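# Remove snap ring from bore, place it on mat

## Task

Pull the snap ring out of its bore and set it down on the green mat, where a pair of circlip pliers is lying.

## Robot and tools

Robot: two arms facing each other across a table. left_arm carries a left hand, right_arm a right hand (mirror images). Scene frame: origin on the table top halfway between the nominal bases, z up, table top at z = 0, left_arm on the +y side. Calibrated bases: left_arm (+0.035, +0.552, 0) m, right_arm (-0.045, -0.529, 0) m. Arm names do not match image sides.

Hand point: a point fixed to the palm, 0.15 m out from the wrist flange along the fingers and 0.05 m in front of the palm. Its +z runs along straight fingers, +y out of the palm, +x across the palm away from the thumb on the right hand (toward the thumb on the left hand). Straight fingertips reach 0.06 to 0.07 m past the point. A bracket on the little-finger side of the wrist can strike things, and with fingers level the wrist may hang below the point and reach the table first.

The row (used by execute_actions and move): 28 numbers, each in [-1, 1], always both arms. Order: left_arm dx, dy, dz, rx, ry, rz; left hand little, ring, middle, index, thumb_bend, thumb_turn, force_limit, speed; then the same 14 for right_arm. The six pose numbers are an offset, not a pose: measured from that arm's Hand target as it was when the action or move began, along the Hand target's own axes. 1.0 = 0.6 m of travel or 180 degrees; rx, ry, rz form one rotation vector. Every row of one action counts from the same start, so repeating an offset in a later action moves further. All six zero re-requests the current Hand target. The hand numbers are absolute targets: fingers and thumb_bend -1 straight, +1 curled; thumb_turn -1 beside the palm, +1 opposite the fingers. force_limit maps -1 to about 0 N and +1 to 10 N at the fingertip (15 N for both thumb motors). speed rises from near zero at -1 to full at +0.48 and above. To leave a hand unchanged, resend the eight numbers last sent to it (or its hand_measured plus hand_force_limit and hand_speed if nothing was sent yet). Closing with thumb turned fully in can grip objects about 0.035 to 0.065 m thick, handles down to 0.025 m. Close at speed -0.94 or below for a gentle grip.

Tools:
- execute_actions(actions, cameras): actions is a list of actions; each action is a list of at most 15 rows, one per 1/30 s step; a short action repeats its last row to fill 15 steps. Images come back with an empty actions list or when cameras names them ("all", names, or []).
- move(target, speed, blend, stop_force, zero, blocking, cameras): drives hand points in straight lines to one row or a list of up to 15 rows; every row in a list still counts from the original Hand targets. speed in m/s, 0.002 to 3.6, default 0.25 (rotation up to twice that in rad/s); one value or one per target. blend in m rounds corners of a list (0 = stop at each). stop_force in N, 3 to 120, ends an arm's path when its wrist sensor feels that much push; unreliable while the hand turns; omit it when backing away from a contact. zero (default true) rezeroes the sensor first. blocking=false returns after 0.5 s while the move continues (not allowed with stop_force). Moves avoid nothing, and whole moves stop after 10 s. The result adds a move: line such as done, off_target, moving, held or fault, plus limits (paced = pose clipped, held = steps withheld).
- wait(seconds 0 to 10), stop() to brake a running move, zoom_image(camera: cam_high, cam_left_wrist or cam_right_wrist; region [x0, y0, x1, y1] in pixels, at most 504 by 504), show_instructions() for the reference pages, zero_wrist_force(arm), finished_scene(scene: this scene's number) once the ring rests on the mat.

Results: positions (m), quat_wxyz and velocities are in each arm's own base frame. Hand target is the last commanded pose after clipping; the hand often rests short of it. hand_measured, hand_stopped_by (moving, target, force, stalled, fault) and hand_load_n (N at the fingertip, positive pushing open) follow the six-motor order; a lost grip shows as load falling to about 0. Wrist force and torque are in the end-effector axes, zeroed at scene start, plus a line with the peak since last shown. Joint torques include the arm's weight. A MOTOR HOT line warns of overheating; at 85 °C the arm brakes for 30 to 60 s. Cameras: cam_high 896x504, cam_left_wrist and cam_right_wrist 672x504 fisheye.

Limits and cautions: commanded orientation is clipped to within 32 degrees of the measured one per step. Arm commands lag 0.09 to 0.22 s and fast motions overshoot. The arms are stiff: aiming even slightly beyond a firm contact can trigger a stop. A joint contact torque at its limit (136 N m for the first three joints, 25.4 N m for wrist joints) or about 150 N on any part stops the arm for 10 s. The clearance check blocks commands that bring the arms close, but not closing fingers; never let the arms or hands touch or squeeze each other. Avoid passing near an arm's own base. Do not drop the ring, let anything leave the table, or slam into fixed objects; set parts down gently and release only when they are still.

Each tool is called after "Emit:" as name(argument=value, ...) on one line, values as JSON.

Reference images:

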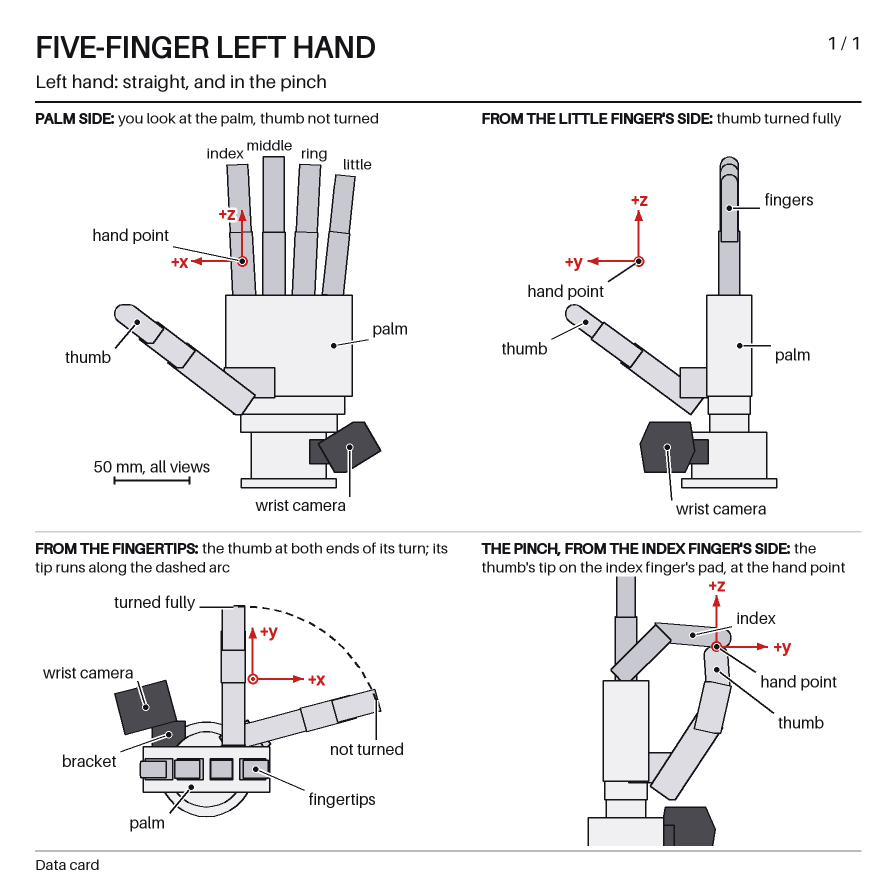

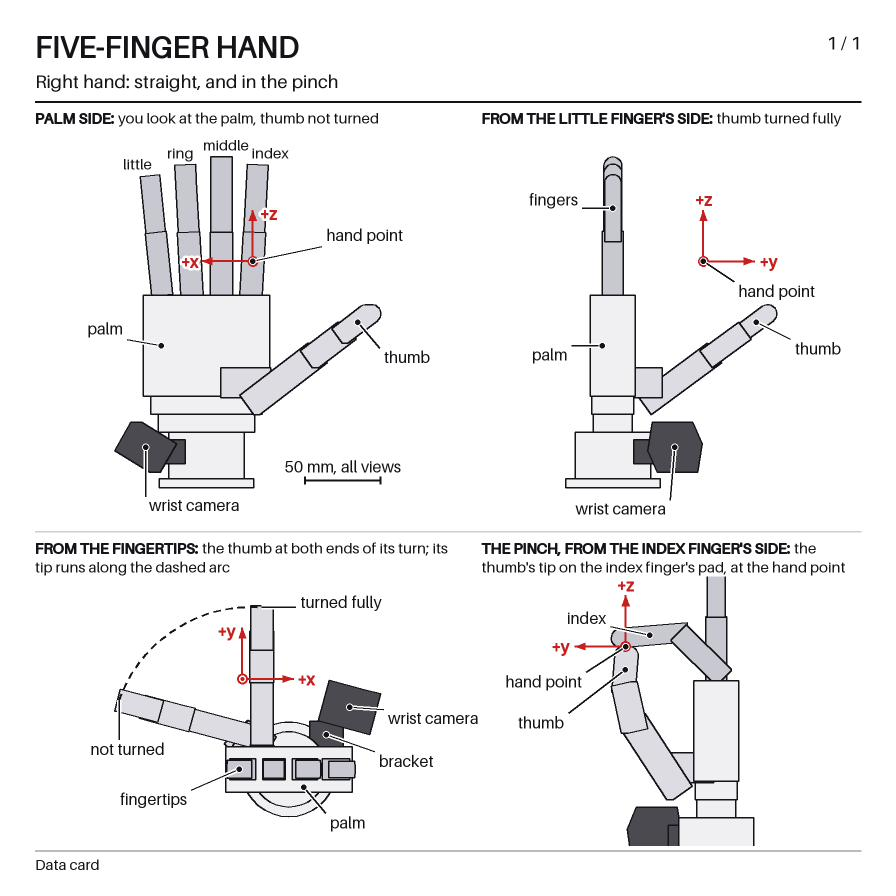

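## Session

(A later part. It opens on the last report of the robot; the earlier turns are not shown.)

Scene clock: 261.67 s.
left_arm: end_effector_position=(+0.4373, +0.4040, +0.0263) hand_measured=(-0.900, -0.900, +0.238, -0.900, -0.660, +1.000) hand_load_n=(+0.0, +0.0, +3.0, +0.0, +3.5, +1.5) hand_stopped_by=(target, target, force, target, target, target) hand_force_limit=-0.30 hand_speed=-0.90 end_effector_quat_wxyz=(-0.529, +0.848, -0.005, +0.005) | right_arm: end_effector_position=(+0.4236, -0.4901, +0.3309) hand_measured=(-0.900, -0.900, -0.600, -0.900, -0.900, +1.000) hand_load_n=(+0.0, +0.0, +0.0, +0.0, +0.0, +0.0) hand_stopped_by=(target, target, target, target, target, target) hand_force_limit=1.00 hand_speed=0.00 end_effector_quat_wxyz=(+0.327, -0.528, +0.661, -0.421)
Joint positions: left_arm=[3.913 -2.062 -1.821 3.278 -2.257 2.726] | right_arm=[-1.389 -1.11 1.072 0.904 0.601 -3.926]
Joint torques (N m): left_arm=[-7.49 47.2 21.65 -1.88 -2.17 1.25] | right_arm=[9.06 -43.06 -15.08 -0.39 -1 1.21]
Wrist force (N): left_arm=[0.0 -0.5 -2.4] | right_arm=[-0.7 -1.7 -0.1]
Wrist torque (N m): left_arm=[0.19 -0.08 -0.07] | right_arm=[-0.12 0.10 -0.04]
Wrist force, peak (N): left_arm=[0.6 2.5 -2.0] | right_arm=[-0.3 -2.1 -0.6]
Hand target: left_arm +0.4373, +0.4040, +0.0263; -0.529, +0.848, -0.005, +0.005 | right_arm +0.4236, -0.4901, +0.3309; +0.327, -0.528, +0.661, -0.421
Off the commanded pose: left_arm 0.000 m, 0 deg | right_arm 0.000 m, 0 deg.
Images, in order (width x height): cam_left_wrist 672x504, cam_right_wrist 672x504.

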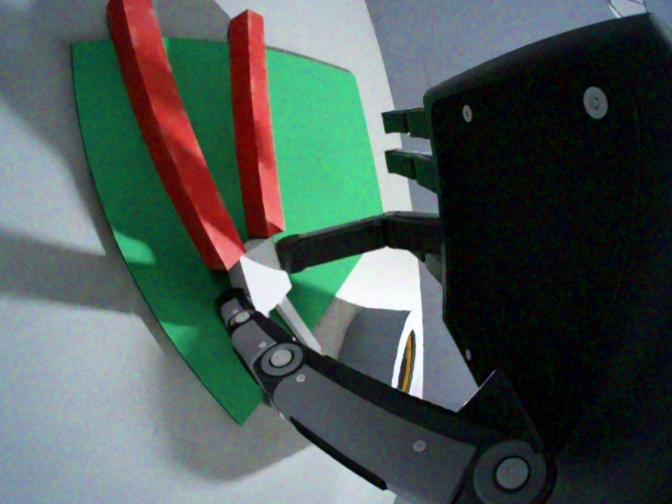

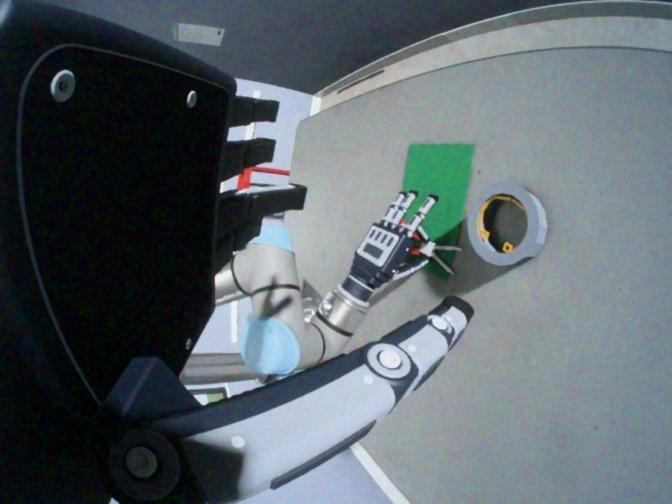

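Emit:
execute_actions(actions=[[[0,0,0,0,0,0,-0.9,-0.9,0.7,-0.9,-0.58,1,0.1,-0.94,0,0,0,0,0,0,-0.9,-0.9,-0.6,-0.9,-0.9,1,1,0]]], cameras=["cam_left_wrist"])

Emit:
zoom_image(camera="cam_left_wrist", region=[140, 170, 360, 360])

Scene clock: 269.03 s.
left_arm: end_effector_position=(+0.4373, +0.4040, +0.0263) hand_measured=(-0.900, -0.900, +0.700, -0.900, -0.650, +1.000) hand_load_n=(+0.0, +0.0, +0.0, +0.0, +0.0, +0.0) hand_stopped_by=(target, target, target, target, force, target) hand_force_limit=0.10 hand_speed=-0.94 end_effector_quat_wxyz=(-0.529, +0.849, -0.005, +0.005) | right_arm: end_effector_position=(+0.4236, -0.4901, +0.3309) hand_measured=(-0.900, -0.900, -0.600, -0.900, -0.900, +1.000) hand_load_n=(+0.0, +0.0, +0.0, +0.0, +0.0, +0.0) hand_stopped_by=(target, target, target, target, target, target) hand_force_limit=1.00 hand_speed=0.00 end_effector_quat_wxyz=(+0.327, -0.528, +0.661, -0.421)
Joint positions: left_arm=[3.913 -2.062 -1.822 3.278 -2.257 2.726] | right_arm=[-1.389 -1.11 1.072 0.904 0.601 -3.926]
Joint torques (N m): left_arm=[-1.83 26.28 21.97 -1.15 1.16 1.31] | right_arm=[8.57 -42.85 -15.39 -0.29 -0.48 1.12]
Wrist force (N): left_arm=[0.4 2.6 -1.5] | right_arm=[-0.5 -1.6 -0.4]
Wrist torque (N m): left_arm=[0.31 -0.14 -0.12] | right_arm=[-0.07 0.07 -0.02]
Wrist force, peak (N): left_arm=[1.8 -3.5 -4.0] | right_arm=[-0.7 -2.1 -0.1]
Hand target: left_arm +0.4373, +0.4040, +0.0263; -0.529, +0.848, -0.005, +0.005 | right_arm +0.4236, -0.4901, +0.3309; +0.327, -0.528, +0.661, -0.421
Off the commanded pose: left_arm 0.000 m, 0 deg | right_arm 0.000 m, 0 deg.
Images, in order (width x height): cam_left_wrist 672x504.

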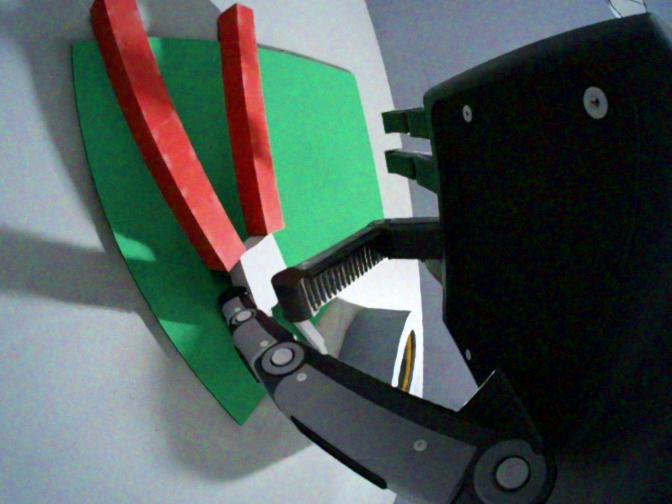

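Scaled by 2.291 from the camera's 672x504 image, which has a finer 960x720 frame.

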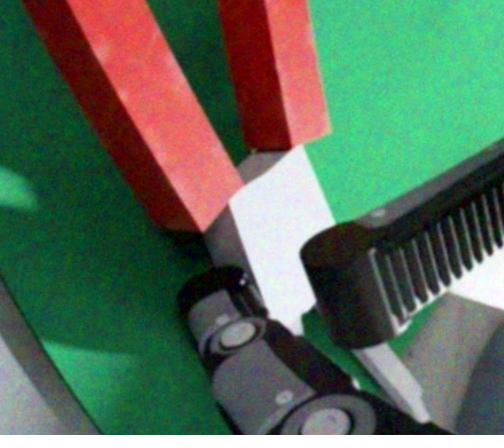

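Emit:
move(target=[0, -0.0225, -0.011, -0.0333, 0, 0, -0.9, -0.9, -0.05, -0.9, -0.63, 1, -0.2, -0.3, 0, 0, 0, 0, 0, 0, -0.9, -0.9, -0.6, -0.9, -0.9, 1, 1, 0], speed=0.06, cameras=["cam_left_wrist", "cam_right_wrist"])

Emit:
zoom_image(camera="cam_left_wrist", region=[140, 170, 360, 360])

Emit:
zoom_image(camera="cam_right_wrist", region=[380, 180, 480, 290])

Scene clock: 279.63 s.
left_arm: end_effector_position=(+0.4373, +0.4041, +0.0415) hand_measured=(-0.900, -0.900, -0.050, -0.900, -0.630, +1.000) hand_load_n=(+0.0, +0.0, +0.0, +0.0, +0.0, +0.0) hand_stopped_by=(target, target, target, target, target, target) hand_force_limit=-0.20 hand_speed=-0.30 end_effector_quat_wxyz=(-0.484, +0.875, -0.006, +0.005) | right_arm: end_effector_position=(+0.4236, -0.4901, +0.3309) hand_measured=(-0.900, -0.900, -0.600, -0.900, -0.900, +1.000) hand_load_n=(+0.0, +0.0, +0.0, +0.0, +0.0, +0.0) hand_stopped_by=(target, target, target, target, target, target) hand_force_limit=1.00 hand_speed=0.00 end_effector_quat_wxyz=(+0.327, -0.528, +0.661, -0.421)
Joint positions: left_arm=[3.942 -2.05 -1.746 3.086 -2.19 2.676] | right_arm=[-1.389 -1.11 1.072 0.904 0.601 -3.926]
Joint torques (N m): left_arm=[-7.04 30.02 6.35 0.28 -2.4 1.52] | right_arm=[8.29 -42.83 -15.1 -0.37 -0.21 1.2]
Wrist force (N): left_arm=[0.7 2.0 -1.6] | right_arm=[-0.5 -1.9 -0.2]
Wrist torque (N m): left_arm=[0.23 -0.17 -0.04] | right_arm=[-0.13 0.08 -0.03]
Wrist force, peak (N): left_arm=[0.8 2.5 -2.2] | right_arm=[-0.4 -2.2 -0.4]
Hand target: left_arm +0.4372, +0.4040, +0.0413; -0.484, +0.875, -0.006, +0.005 | right_arm +0.4236, -0.4901, +0.3309; +0.327, -0.528, +0.661, -0.421
Off the commanded pose: left_arm 0.000 m, 0 deg | right_arm 0.000 m, 0 deg.
move: done
Images, in order (width x height): cam_left_wrist 672x504, cam_right_wrist 672x504.

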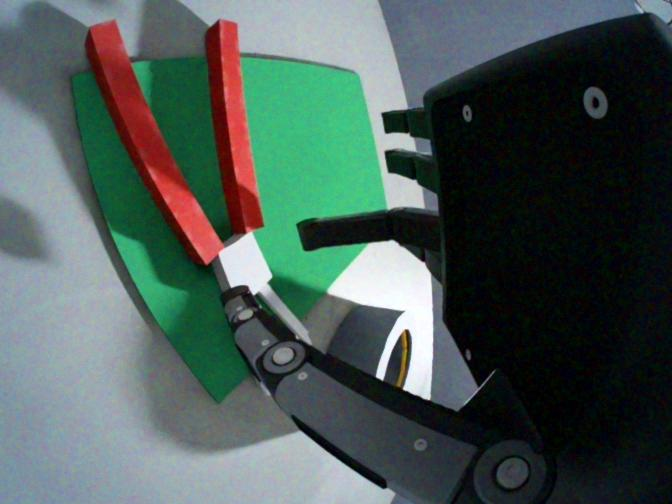

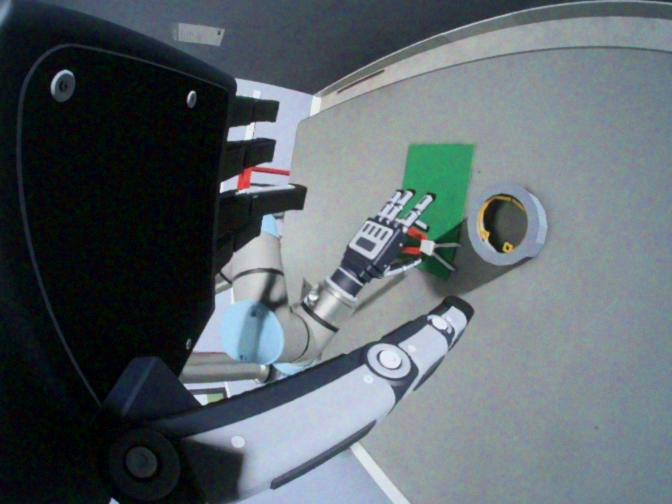

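Scaled by 2.291 from the camera's 672x504 image, which has a finer 960x720 frame.

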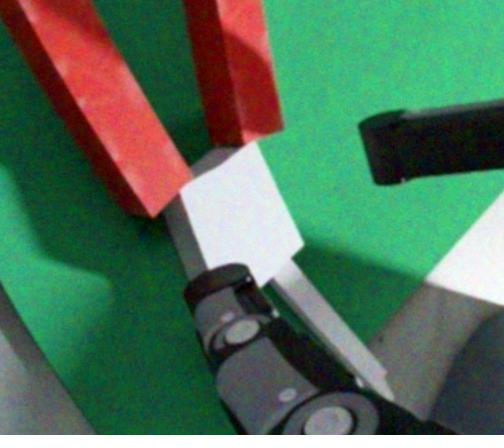

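Scaled by 4.582 from the camera's 672x504 image, which has a finer 960x720 frame.

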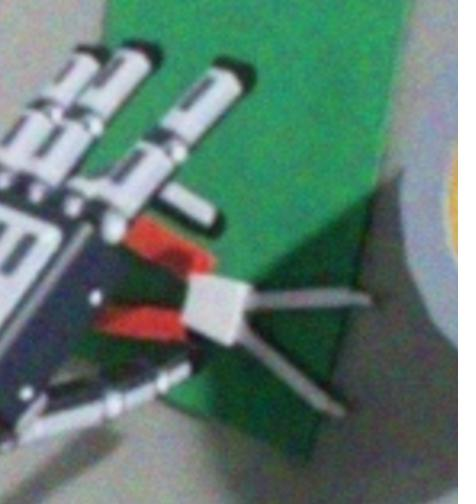

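Emit:
move(target=[[0.0006, 0.0062, -0.0099, 0, 0, 0, -0.9, -0.9, -0.05, -0.9, -0.63, 1, -0.2, -0.3, 0, 0, 0, 0, 0, 0, -0.9, -0.9, -0.6, -0.9, -0.9, 1, 1, 0], [0.0006, 0.0309, 0.0056, 0, 0, 0, -0.9, -0.9, -0.05, -0.9, -0.63, 1, -0.2, -0.3, 0, 0, 0, 0, 0, 0, -0.9, -0.9, -0.6, -0.9, -0.9, 1, 1, 0]], speed=0.03, stop_force=3, cameras=["cam_left_wrist", "cam_right_wrist"])

Emit:
zoom_image(camera="cam_left_wrist", region=[140, 170, 360, 360])

Emit:
zoom_image(camera="cam_right_wrist", region=[380, 180, 480, 290])

Scene clock: 291.93 s.
left_arm: end_effector_position=(+0.4375, +0.3970, +0.0239) hand_measured=(-0.900, -0.900, -0.050, -0.900, -0.630, +1.000) hand_load_n=(+0.0, +0.0, +0.0, +0.0, +0.0, +0.0) hand_stopped_by=(target, target, target, target, target, target) hand_force_limit=-0.20 hand_speed=-0.30 end_effector_quat_wxyz=(-0.484, +0.875, -0.006, +0.005) | right_arm: end_effector_position=(+0.4236, -0.4901, +0.3309) hand_measured=(-0.900, -0.900, -0.600, -0.900, -0.900, +1.000) hand_load_n=(+0.0, +0.0, +0.0, +0.0, -0.5, +0.0) hand_stopped_by=(target, target, target, target, target, target) hand_force_limit=1.00 hand_speed=0.00 end_effector_quat_wxyz=(+0.327, -0.528, +0.661, -0.421)
Joint positions: left_arm=[3.931 -2.071 -1.769 3.125 -2.198 2.666] | right_arm=[-1.389 -1.11 1.072 0.904 0.601 -3.926]
Joint torques (N m): left_arm=[7.21 50.74 24.38 -2.54 0.96 1.41] | right_arm=[8.2 -42.5 -15.47 -0.36 0.3 1.1]
Wrist force (N): left_arm=[0.5 2.1 -1.2] | right_arm=[-0.5 -1.8 -0.5]
Wrist torque (N m): left_arm=[0.22 -0.14 -0.04] | right_arm=[-0.10 0.09 -0.03]
Wrist force, peak (N): left_arm=[0.6 2.3 -2.0] | right_arm=[-0.7 -2.1 0.0]
Hand target: left_arm +0.4375, +0.3970, +0.0239; -0.484, +0.875, -0.006, +0.005 | right_arm +0.4236, -0.4901, +0.3309; +0.327, -0.528, +0.661, -0.421
Off the commanded pose: left_arm 0.000 m, 0 deg | right_arm 0.000 m, 0 deg.
move: done
Images, in order (width x height): cam_left_wrist 672x504, cam_right_wrist 672x504.

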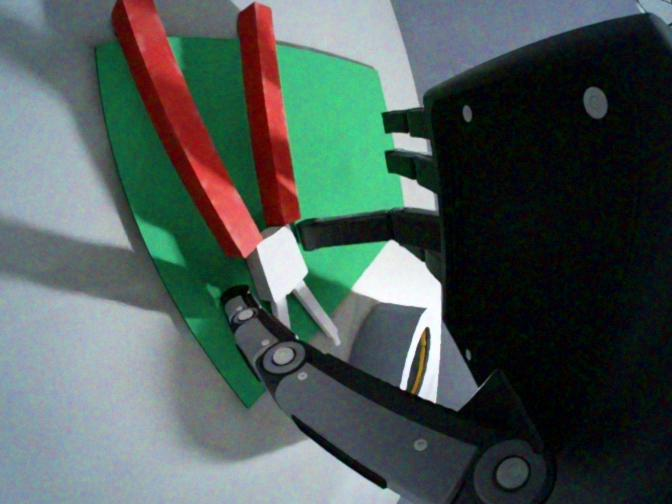

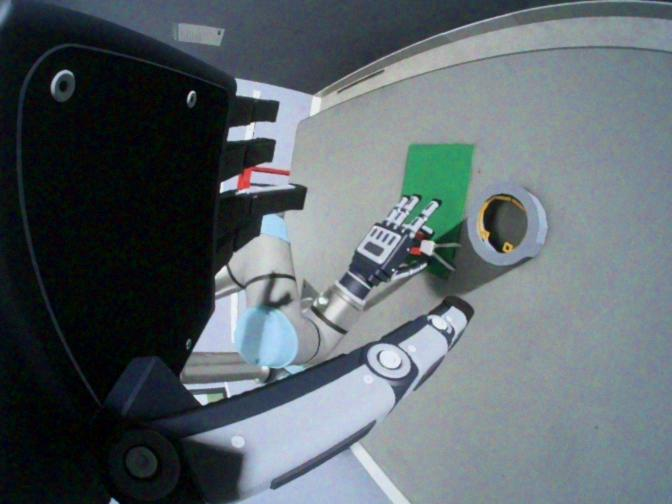

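Scaled by 2.291 from the camera's 672x504 image, which has a finer 960x720 frame.

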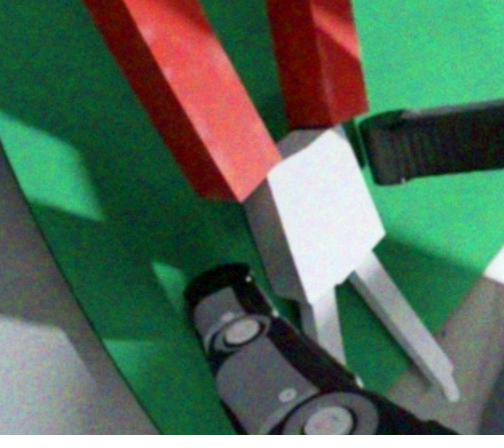

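Scaled by 4.582 from the camera's 672x504 image, which has a finer 960x720 frame.

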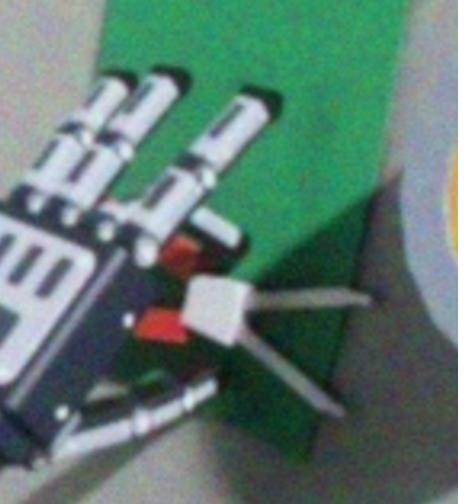

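Emit:
move(target=[0.0065, 0, 0, 0, 0, 0, -0.9, -0.9, -0.05, -0.9, -0.63, 1, -0.2, -0.3, 0, 0, 0, 0, 0, 0, -0.9, -0.9, -0.6, -0.9, -0.9, 1, 1, 0], speed=0.03, stop_force=3)

Emit:
execute_actions(actions=[[[0,0,0,0,0,0,-0.9,-0.9,0.62,-0.9,-0.63,1,-0.3,-0.94,0,0,0,0,0,0,-0.9,-0.9,-0.6,-0.9,-0.9,1,1,0]]], cameras=["cam_left_wrist", "cam_right_wrist"])

Emit:
zoom_image(camera="cam_left_wrist", region=[140, 170, 360, 360])

Emit:
zoom_image(camera="cam_right_wrist", region=[380, 180, 480, 290])

Scene clock: 299.43 s.
left_arm: end_effector_position=(+0.4414, +0.3970, +0.0239) hand_measured=(-0.900, -0.900, -0.050, -0.900, -0.630, +1.000) hand_load_n=(+0.0, +0.0, +0.0, +0.0, +0.0, +0.0) hand_stopped_by=(target, target, target, target, target, target) hand_force_limit=-0.20 hand_speed=-0.30 end_effector_quat_wxyz=(-0.484, +0.875, -0.006, +0.005) | right_arm: end_effector_position=(+0.4236, -0.4901, +0.3309) hand_measured=(-0.900, -0.900, -0.600, -0.900, -0.900, +1.000) hand_load_n=(+0.0, +0.0, +0.0, +0.0, +0.0, +0.0) hand_stopped_by=(target, target, target, target, target, target) hand_force_limit=1.00 hand_speed=0.00 end_effector_quat_wxyz=(+0.327, -0.528, +0.661, -0.421)
Joint positions: left_arm=[3.924 -2.079 -1.758 3.117 -2.203 2.661] | right_arm=[-1.389 -1.11 1.072 0.904 0.601 -3.926]
Joint torques (N m): left_arm=[7.36 51.89 5.2 1.38 1.07 1.65] | right_arm=[8.68 -42.56 -15.43 -0.29 0.52 1.09]
Wrist force (N): left_arm=[0.5 2.1 -1.3] | right_arm=[-0.3 -1.8 -0.1]
Wrist torque (N m): left_arm=[0.21 -0.14 -0.03] | right_arm=[-0.12 0.05 -0.02]
Wrist force, peak (N): left_arm=[0.3 2.4 -1.9] | right_arm=[-0.5 -2.2 -0.1]
Hand target: left_arm +0.4414, +0.3970, +0.0239; -0.484, +0.875, -0.006, +0.005 | right_arm +0.4236, -0.4901, +0.3309; +0.327, -0.528, +0.661, -0.421
Off the commanded pose: left_arm 0.000 m, 0 deg | right_arm 0.000 m, 0 deg.
move: done

Scene clock: 301.10 s.
left_arm: end_effector_position=(+0.4414, +0.3970, +0.0239) hand_measured=(-0.900, -0.900, +0.190, -0.900, -0.630, +1.000) hand_load_n=(+0.0, +0.0, +4.5, -0.5, +4.0, +0.0) hand_stopped_by=(target, target, force, target, target, target) hand_force_limit=-0.30 hand_speed=-0.94 end_effector_quat_wxyz=(-0.484, +0.875, -0.006, +0.005) | right_arm: end_effector_position=(+0.4236, -0.4901, +0.3309) hand_measured=(-0.900, -0.900, -0.600, -0.900, -0.900, +1.000) hand_load_n=(+0.0, +0.0, +0.0, +0.0, +0.0, +0.0) hand_stopped_by=(target, target, target, target, target, target) hand_force_limit=1.00 hand_speed=0.00 end_effector_quat_wxyz=(+0.327, -0.528, +0.661, -0.421)
Joint positions: left_arm=[3.924 -2.079 -1.758 3.117 -2.203 2.661] | right_arm=[-1.389 -1.11 1.072 0.904 0.601 -3.926]
Joint torques (N m): left_arm=[6.08 50.32 6.04 1.51 1.08 1.64] | right_arm=[8.5 -43.07 -15.25 -0.35 0.46 1.2]
Wrist force (N): left_arm=[0.4 1.1 -1.5] | right_arm=[-0.7 -1.8 -0.2]
Wrist torque (N m): left_arm=[0.10 -0.16 0.01] | right_arm=[-0.11 0.11 -0.04]
Wrist force, peak (N): left_arm=[0.7 2.5 -1.7] | right_arm=[-0.7 -2.0 -0.2]
Hand target: left_arm +0.4414, +0.3970, +0.0239; -0.484, +0.875, -0.006, +0.005 | right_arm +0.4236, -0.4901, +0.3309; +0.327, -0.528, +0.661, -0.421
Off the commanded pose: left_arm 0.000 m, 0 deg | right_arm 0.000 m, 0 deg.
Images, in order (width x height): cam_left_wrist 672x504, cam_right_wrist 672x504.

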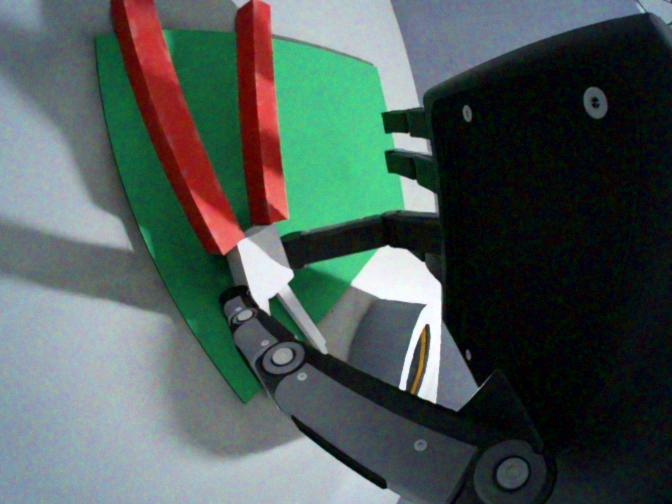

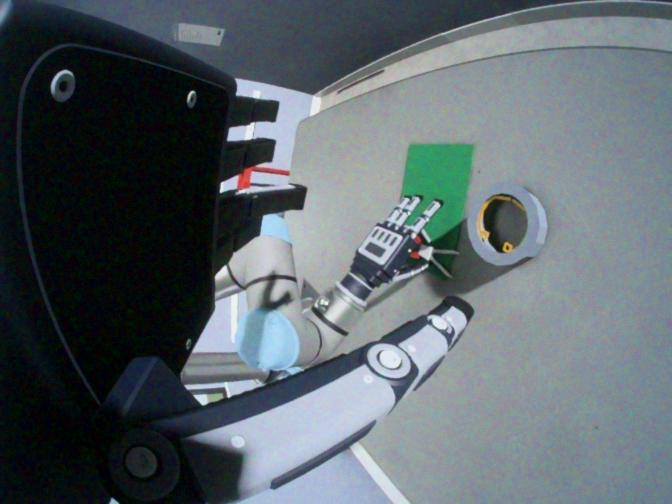

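Scaled by 2.291 from the camera's 672x504 image, which has a finer 960x720 frame.

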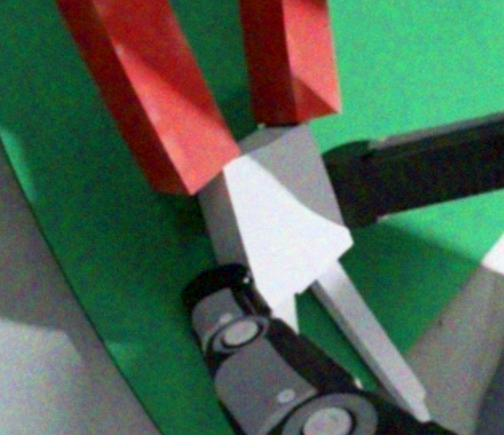

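Scaled by 4.582 from the camera's 672x504 image, which has a finer 960x720 frame.

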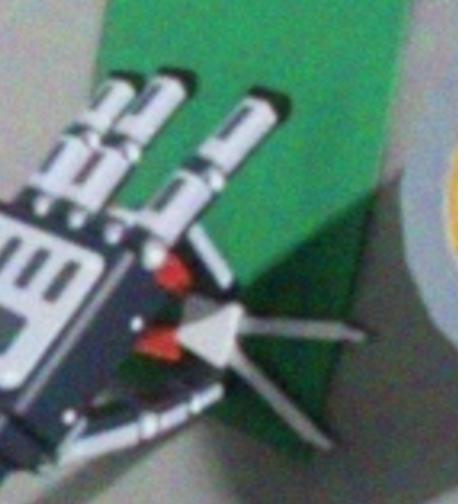

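Emit:
execute_actions(actions=[[[0,0,0,0,0,0,-0.9,-0.9,0.6,-0.9,-0.61,1,0.1,-0.96,0,0,0,0,0,0,-0.9,-0.9,-0.6,-0.9,-0.9,1,1,0]]], cameras=["cam_left_wrist"])

Emit:
zoom_image(camera="cam_left_wrist", region=[140, 170, 360, 360])

Scene clock: 303.60 s.
left_arm: end_effector_position=(+0.4414, +0.3970, +0.0239) hand_measured=(-0.900, -0.900, +0.196, -0.900, -0.616, +1.000) hand_load_n=(+0.0, +0.0, +7.0, +0.0, +8.0, +2.0) hand_stopped_by=(target, target, force, target, force, target) hand_force_limit=0.10 hand_speed=-0.96 end_effector_quat_wxyz=(-0.484, +0.875, -0.006, +0.005) | right_arm: end_effector_position=(+0.4236, -0.4901, +0.3309) hand_measured=(-0.900, -0.900, -0.600, -0.900, -0.900, +1.000) hand_load_n=(+0.0, +0.0, +0.0, +0.0, -0.5, +0.0) hand_stopped_by=(target, target, target, target, target, target) hand_force_limit=1.00 hand_speed=0.00 end_effector_quat_wxyz=(+0.327, -0.528, +0.661, -0.421)
Joint positions: left_arm=[3.924 -2.079 -1.758 3.117 -2.203 2.661] | right_arm=[-1.389 -1.11 1.072 0.904 0.601 -3.926]
Joint torques (N m): left_arm=[5.73 42.96 5.93 1.39 1.03 1.59] | right_arm=[8.06 -42.87 -15.43 -0.3 0.52 1.21]
Wrist force (N): left_arm=[0.5 2.8 -1.3] | right_arm=[-0.3 -1.6 -0.2]
Wrist torque (N m): left_arm=[0.25 -0.16 -0.03] | right_arm=[-0.10 0.05 -0.02]
Wrist force, peak (N): left_arm=[0.5 2.9 -1.2] | right_arm=[-0.4 -2.1 0.0]
Hand target: left_arm +0.4414, +0.3970, +0.0239; -0.484, +0.875, -0.006, +0.005 | right_arm +0.4236, -0.4901, +0.3309; +0.327, -0.528, +0.661, -0.421
Off the commanded pose: left_arm 0.000 m, 0 deg | right_arm 0.000 m, 0 deg.
Images, in order (width x height): cam_left_wrist 672x504.

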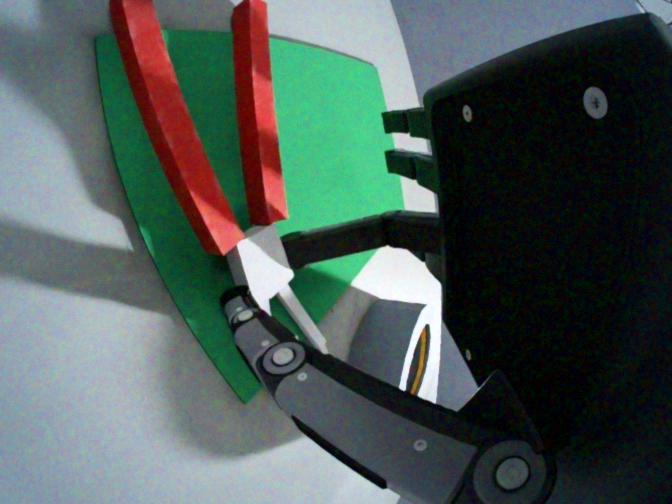

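Scaled by 2.291 from the camera's 672x504 image, which has a finer 960x720 frame.

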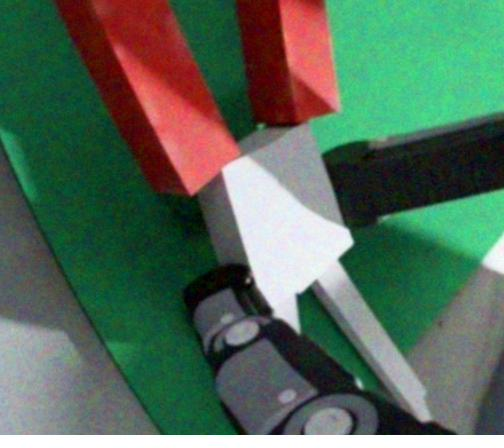

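Emit:
move(target=[0, -0.0212, -0.01325, 0, 0, 0, -0.9, -0.9, 0.6, -0.9, -0.61, 1, 0.1, -0.96, 0, 0, 0, 0, 0, 0, -0.9, -0.9, -0.6, -0.9, -0.9, 1, 1, 0], speed=0.02, cameras=["cam_left_wrist", "cam_right_wrist"])

Emit:
zoom_image(camera="cam_left_wrist", region=[140, 170, 360, 360])

Scene clock: 311.40 s.
left_arm: end_effector_position=(+0.4414, +0.3970, +0.0391) hand_measured=(-0.900, -0.900, +0.196, -0.900, -0.616, +1.000) hand_load_n=(+0.0, +0.0, +7.0, +0.0, +7.5, +1.5) hand_stopped_by=(target, target, force, target, force, target) hand_force_limit=0.10 hand_speed=-0.96 end_effector_quat_wxyz=(-0.484, +0.875, -0.006, +0.005) | right_arm: end_effector_position=(+0.4236, -0.4901, +0.3309) hand_measured=(-0.900, -0.900, -0.600, -0.900, -0.900, +1.000) hand_load_n=(+0.0, +0.0, +0.0, +0.0, +0.0, +0.0) hand_stopped_by=(target, target, target, target, target, target) hand_force_limit=1.00 hand_speed=0.00 end_effector_quat_wxyz=(+0.327, -0.528, +0.661, -0.421)
Joint positions: left_arm=[3.924 -2.056 -1.746 3.083 -2.203 2.661] | right_arm=[-1.389 -1.11 1.072 0.904 0.601 -3.926]
Joint torques (N m): left_arm=[7 28.23 14.04 1.58 1.05 1.36] | right_arm=[8.57 -42.81 -15 -0.31 0.58 1.18]
Wrist force (N): left_arm=[0.0 2.9 -1.0] | right_arm=[-0.4 -1.9 -0.4]
Wrist torque (N m): left_arm=[0.24 -0.08 -0.07] | right_arm=[-0.11 0.07 -0.03]
Wrist force, peak (N): left_arm=[0.2 3.3 -1.1] | right_arm=[-0.7 -2.1 -0.2]
Hand target: left_arm +0.4414, +0.3970, +0.0389; -0.484, +0.875, -0.006, +0.005 | right_arm +0.4236, -0.4901, +0.3309; +0.327, -0.528, +0.661, -0.421
Off the commanded pose: left_arm 0.000 m, 0 deg | right_arm 0.000 m, 0 deg.
move: done
Images, in order (width x height): cam_left_wrist 672x504, cam_right_wrist 672x504.

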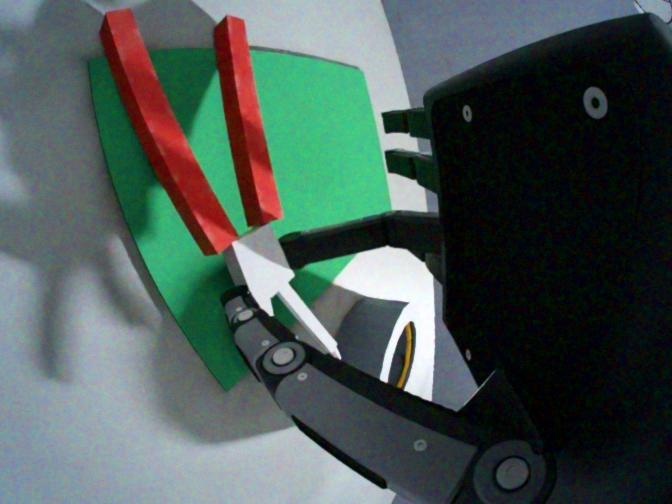

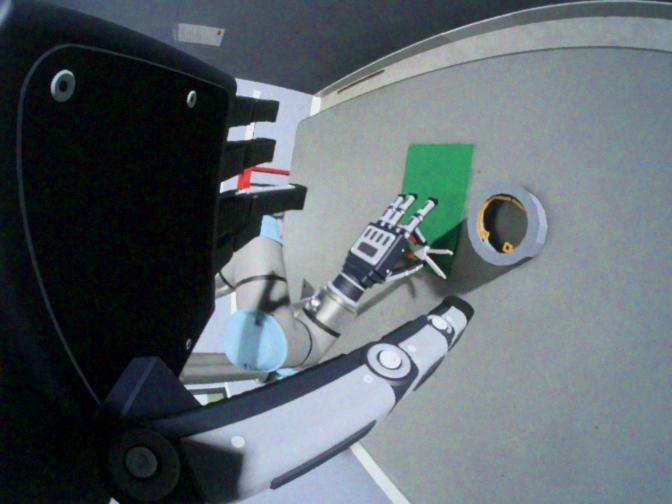

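Scaled by 2.291 from the camera's 672x504 image, which has a finer 960x720 frame.

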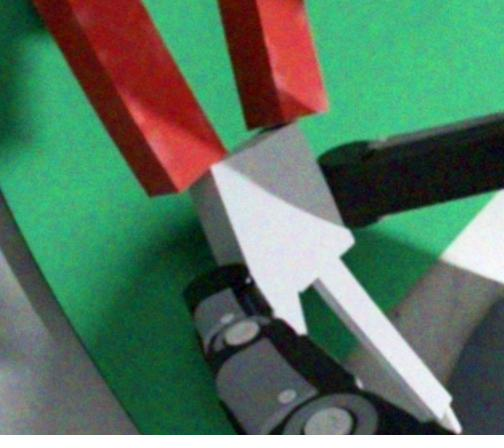

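Emit:
move(target=[0, 0.0212, 0.01325, 0, 0, 0, -0.9, -0.9, 0.6, -0.9, -0.61, 1, 0.1, -0.96, 0, 0, 0, 0, 0, 0, -0.9, -0.9, -0.6, -0.9, -0.9, 1, 1, 0], speed=0.02)

Emit:
execute_actions(actions=[[[0,0,0,0,0,0,-0.9,-0.9,-0.1,-0.9,-0.66,1,-0.3,-0.5,0,0,0,0,0,0,-0.9,-0.9,-0.6,-0.9,-0.9,1,1,0]]])

Emit:
move(target=[[0, -0.0424, -0.0265, 0, 0, 0, -0.9, -0.9, -0.1, -0.9, -0.66, 1, -0.3, -0.5, 0, 0, 0, 0, 0, 0, -0.9, -0.9, -0.6, -0.9, -0.9, 1, 1, 0],[-0.0833, -0.0283, -0.0491, 0.0333, 0, 0, -0.9, -0.9, -0.1, -0.9, -0.66, 1, -0.3, -0.5, 0, 0, 0, 0, 0, 0, -0.9, -0.9, -0.6, -0.9, -0.9, 1, 1, 0]], speed=0.06, blend=0.01)

Emit:
execute_actions(actions=[[[0,0,0,0,0,0,-0.9,-0.9,-0.5,-0.9,-0.66,1,-0.3,0,0,0,0,0,0,0,-0.9,-0.9,-0.6,-0.9,-0.9,1,1,0]]], cameras=["cam_left_wrist", "cam_right_wrist"])

Emit:
zoom_image(camera="cam_right_wrist", region=[340, 180, 480, 290])

Scene clock: 319.83 s.
left_arm: end_effector_position=(+0.4414, +0.3970, +0.0237) hand_measured=(-0.900, -0.900, +0.196, -0.900, -0.616, +1.000) hand_load_n=(+0.0, +0.0, +6.0, +0.0, +9.0, +1.5) hand_stopped_by=(target, target, force, target, force, target) hand_force_limit=0.10 hand_speed=-0.96 end_effector_quat_wxyz=(-0.484, +0.875, -0.006, +0.005) | right_arm: end_effector_position=(+0.4236, -0.4901, +0.3309) hand_measured=(-0.900, -0.900, -0.600, -0.900, -0.900, +1.000) hand_load_n=(+0.0, +0.0, +0.0, +0.0, +0.0, +0.0) hand_stopped_by=(target, target, target, target, target, target) hand_force_limit=1.00 hand_speed=0.00 end_effector_quat_wxyz=(+0.327, -0.528, +0.661, -0.421)
Joint positions: left_arm=[3.924 -2.079 -1.758 3.118 -2.203 2.661] | right_arm=[-1.389 -1.11 1.072 0.904 0.601 -3.926]
Joint torques (N m): left_arm=[-6.94 48.55 14.78 -2.44 -2.57 -1.59] | right_arm=[7.67 -42.98 -15.34 -0.38 0.43 1.15]
Wrist force (N): left_arm=[1.0 -1.1 -3.3] | right_arm=[-0.4 -1.5 0.0]
Wrist torque (N m): left_arm=[0.13 -0.20 0.04] | right_arm=[-0.10 0.05 -0.01]
Wrist force, peak (N): left_arm=[0.8 -1.0 -3.4] | right_arm=[-0.5 -2.1 -0.3]
Hand target: left_arm +0.4414, +0.3970, +0.0239; -0.484, +0.875, -0.006, +0.005 | right_arm +0.4236, -0.4901, +0.3309; +0.327, -0.528, +0.661, -0.421
Off the commanded pose: left_arm 0.000 m, 0 deg | right_arm 0.000 m, 0 deg.
move: done

Scene clock: 320.53 s.
left_arm: end_effector_position=(+0.4414, +0.3970, +0.0239) hand_measured=(-0.900, -0.900, -0.100, -0.900, -0.660, +1.000) hand_load_n=(+0.0, +0.0, +0.0, +0.0, +0.0, +0.0) hand_stopped_by=(target, target, target, target, target, target) hand_force_limit=-0.30 hand_speed=-0.50 end_effector_quat_wxyz=(-0.484, +0.875, -0.006, +0.005) | right_arm: end_effector_position=(+0.4236, -0.4901, +0.3309) hand_measured=(-0.900, -0.900, -0.600, -0.900, -0.900, +1.000) hand_load_n=(+0.0, +0.0, +0.0, +0.0, +0.0, +0.0) hand_stopped_by=(target, target, target, target, target, target) hand_force_limit=1.00 hand_speed=0.00 end_effector_quat_wxyz=(+0.327, -0.528, +0.661, -0.421)
Joint positions: left_arm=[3.924 -2.079 -1.758 3.117 -2.203 2.661] | right_arm=[-1.389 -1.11 1.072 0.904 0.601 -3.926]
Joint torques (N m): left_arm=[-7.25 51.47 24.99 -2.47 -2.58 -0.93] | right_arm=[8.28 -42.6 -15.36 -0.27 0.51 1.19]
Wrist force (N): left_arm=[0.8 2.0 -1.5] | right_arm=[-0.5 -1.7 -0.5]
Wrist torque (N m): left_arm=[0.22 -0.19 -0.02] | right_arm=[-0.09 0.09 -0.02]
Wrist force, peak (N): left_arm=[0.8 -1.5 -3.1] | right_arm=[-0.4 -1.9 -0.4]
Hand target: left_arm +0.4414, +0.3970, +0.0239; -0.484, +0.875, -0.006, +0.005 | right_arm +0.4236, -0.4901, +0.3309; +0.327, -0.528, +0.661, -0.421
Off the commanded pose: left_arm 0.000 m, 0 deg | right_arm 0.000 m, 0 deg.

Scene clock: 322.33 s.
left_arm: end_effector_position=(+0.3911, +0.3818, +0.0539) hand_measured=(-0.900, -0.900, -0.100, -0.900, -0.660, +1.000) hand_load_n=(+0.0, +0.0, +0.0, +0.0, +0.0, +0.0) hand_stopped_by=(target, target, target, target, target, target) hand_force_limit=-0.30 hand_speed=-0.50 end_effector_quat_wxyz=(-0.529, +0.848, -0.005, +0.005) | right_arm: end_effector_position=(+0.4236, -0.4901, +0.3309) hand_measured=(-0.900, -0.900, -0.600, -0.900, -0.900, +1.000) hand_load_n=(+0.0, +0.0, +0.0, +0.0, +0.0, +0.0) hand_stopped_by=(target, target, target, target, target, target) hand_force_limit=1.00 hand_speed=0.00 end_effector_quat_wxyz=(+0.327, -0.528, +0.661, -0.421)
Joint positions: left_arm=[3.956 -1.912 -1.961 3.287 -2.222 2.756] | right_arm=[-1.389 -1.11 1.072 0.904 0.601 -3.926]
Joint torques (N m): left_arm=[-6.84 23.17 9.32 0.77 1.26 -0.88] | right_arm=[8.02 -42.65 -15.49 -0.27 0.47 1.11]
Wrist force (N): left_arm=[0.6 2.2 -1.7] | right_arm=[-0.5 -1.7 -0.2]
Wrist torque (N m): left_arm=[0.25 -0.18 -0.08] | right_arm=[-0.11 0.08 -0.03]
Wrist force, peak (N): left_arm=[0.7 2.6 -2.0] | right_arm=[-0.7 -2.0 -0.3]
Hand target: left_arm +0.3912, +0.3818, +0.0538; -0.529, +0.848, -0.005, +0.005 | right_arm +0.4236, -0.4901, +0.3309; +0.327, -0.528, +0.661, -0.421
Off the commanded pose: left_arm 0.000 m, 0 deg | right_arm 0.000 m, 0 deg.
move: done

Scene clock: 323.03 s.
left_arm: end_effector_position=(+0.3912, +0.3818, +0.0538) hand_measured=(-0.900, -0.900, -0.500, -0.900, -0.660, +1.000) hand_load_n=(+0.0, +0.0, +0.0, +0.0, +0.0, +0.0) hand_stopped_by=(target, target, target, target, target, target) hand_force_limit=-0.30 hand_speed=0.00 end_effector_quat_wxyz=(-0.529, +0.848, -0.005, +0.005) | right_arm: end_effector_position=(+0.4236, -0.4901, +0.3309) hand_measured=(-0.900, -0.900, -0.600, -0.900, -0.900, +1.000) hand_load_n=(+0.0, +0.0, +0.0, -0.5, +0.0, +0.0) hand_stopped_by=(target, target, target, target, target, target) hand_force_limit=1.00 hand_speed=0.00 end_effector_quat_wxyz=(+0.327, -0.528, +0.661, -0.421)
Joint positions: left_arm=[3.956 -1.912 -1.961 3.287 -2.222 2.756] | right_arm=[-1.389 -1.11 1.072 0.904 0.601 -3.926]
Joint torques (N m): left_arm=[-6.43 19.33 5.36 1.87 0.98 1.4] | right_arm=[8.28 -42.67 -15.28 -0.37 0.52 1.11]
Wrist force (N): left_arm=[0.8 2.4 -1.7] | right_arm=[-0.5 -1.8 0.0]
Wrist torque (N m): left_arm=[0.29 -0.21 -0.07] | right_arm=[-0.14 0.07 -0.03]
Wrist force, peak (N): left_arm=[0.5 2.7 -1.8] | right_arm=[-0.4 -2.1 -0.3]
Hand target: left_arm +0.3912, +0.3818, +0.0538; -0.529, +0.848, -0.005, +0.005 | right_arm +0.4236, -0.4901, +0.3309; +0.327, -0.528, +0.661, -0.421
Off the commanded pose: left_arm 0.000 m, 0 deg | right_arm 0.000 m, 0 deg.
Images, in order (width x height): cam_left_wrist 672x504, cam_right_wrist 672x504.

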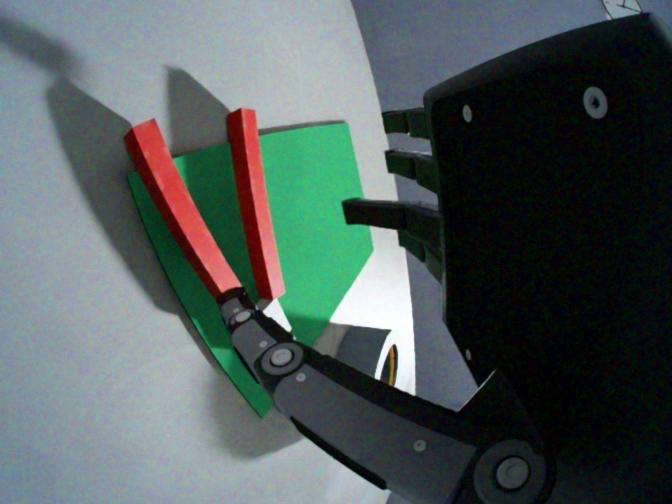

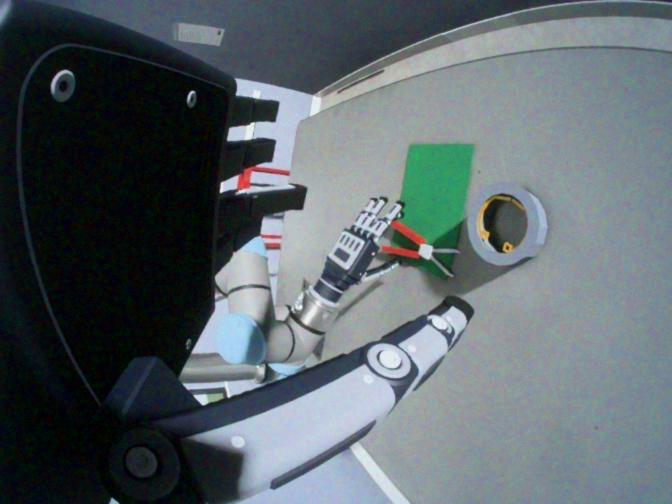

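Scaled by 3.600 from the camera's 672x504 image, which has a finer 960x720 frame.

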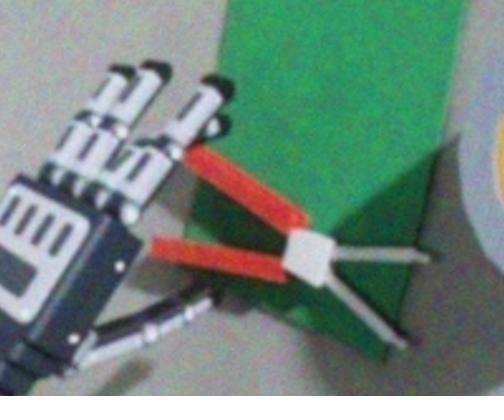

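Emit:
move(target=[[0.0007, 0.0058, -0.012, 0, 0, 0, -0.9, -0.9, -0.5, -0.9, -0.66, 1, -0.3, 0, 0, 0, 0, 0, 0, 0, -0.9, -0.9, -0.6, -0.9, -0.9, 1, 1, 0],[0.0007, 0.0493, 0.0092, 0, 0, 0, -0.9, -0.9, -0.5, -0.9, -0.66, 1, -0.3, 0, 0, 0, 0, 0, 0, 0, -0.9, -0.9, -0.6, -0.9, -0.9, 1, 1, 0]], speed=0.04, stop_force=3, cameras=["cam_left_wrist", "cam_right_wrist"])

Emit:
zoom_image(camera="cam_right_wrist", region=[340, 180, 480, 290])

Emit:
zoom_image(camera="cam_left_wrist", region=[140, 120, 380, 360])

Scene clock: 332.83 s.
left_arm: end_effector_position=(+0.3915, +0.3737, +0.0248) hand_measured=(-0.900, -0.900, -0.500, -0.900, -0.660, +1.000) hand_load_n=(+0.0, +0.0, +0.0, +0.0, +0.0, +0.0) hand_stopped_by=(target, target, target, target, target, target) hand_force_limit=-0.30 hand_speed=0.00 end_effector_quat_wxyz=(-0.529, +0.848, -0.005, +0.005) | right_arm: end_effector_position=(+0.4236, -0.4901, +0.3309) hand_measured=(-0.900, -0.900, -0.600, -0.900, -0.900, +1.000) hand_load_n=(+0.0, +0.0, +0.0, +0.0, +0.0, +0.0) hand_stopped_by=(target, target, target, target, target, target) hand_force_limit=1.00 hand_speed=0.00 end_effector_quat_wxyz=(+0.327, -0.528, +0.661, -0.421)
Joint positions: left_arm=[3.94 -1.959 -1.993 3.36 -2.235 2.745] | right_arm=[-1.389 -1.11 1.072 0.904 0.601 -3.926]
Joint torques (N m): left_arm=[-7.34 44.13 23.66 -2.16 -2.69 -1.41] | right_arm=[7.84 -42.93 -15.34 -0.32 0.53 1.16]
Wrist force (N): left_arm=[0.4 2.3 -1.8] | right_arm=[-0.5 -1.5 -0.1]
Wrist torque (N m): left_arm=[0.27 -0.16 -0.08] | right_arm=[-0.09 0.06 -0.02]
Wrist force, peak (N): left_arm=[0.8 2.8 -1.8] | right_arm=[-0.4 -2.2 -0.3]
Hand target: left_arm +0.3915, +0.3737, +0.0248; -0.529, +0.848, -0.005, +0.005 | right_arm +0.4236, -0.4901, +0.3309; +0.327, -0.528, +0.661, -0.421
Off the commanded pose: left_arm 0.000 m, 0 deg | right_arm 0.000 m, 0 deg.
move: done
Images, in order (width x height): cam_left_wrist 672x504, cam_right_wrist 672x504.

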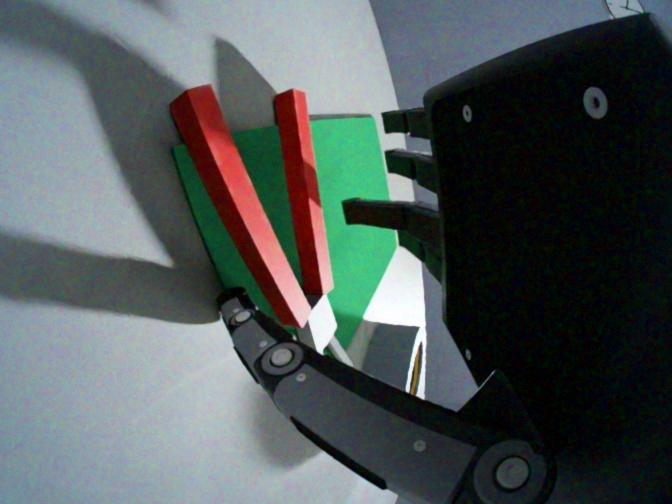

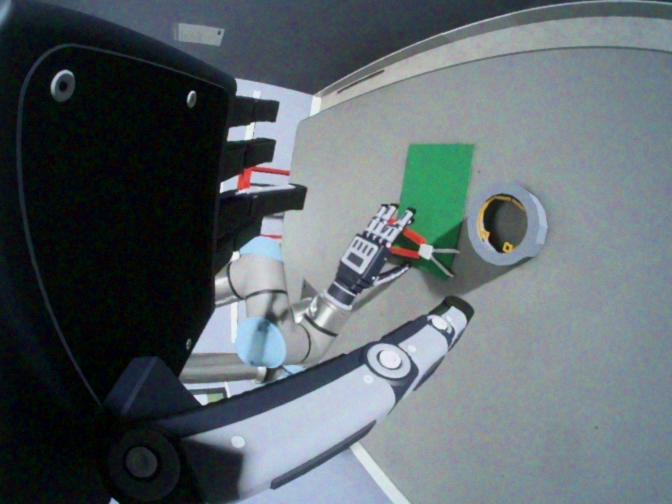

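Scaled by 3.600 from the camera's 672x504 image, which has a finer 960x720 frame.

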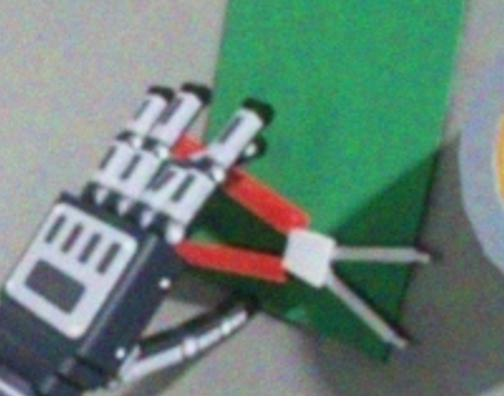

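Scaled by 2.100 from the camera's 672x504 image, which has a finer 960x720 frame.

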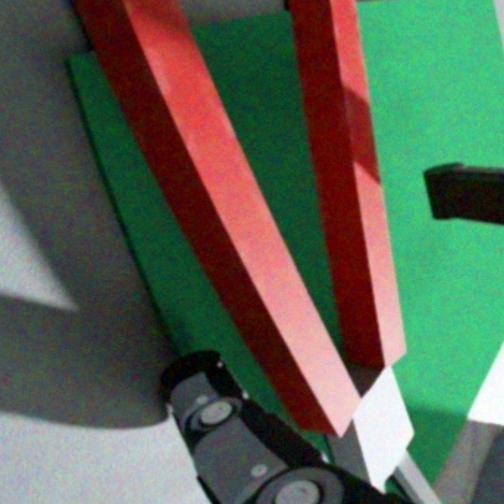

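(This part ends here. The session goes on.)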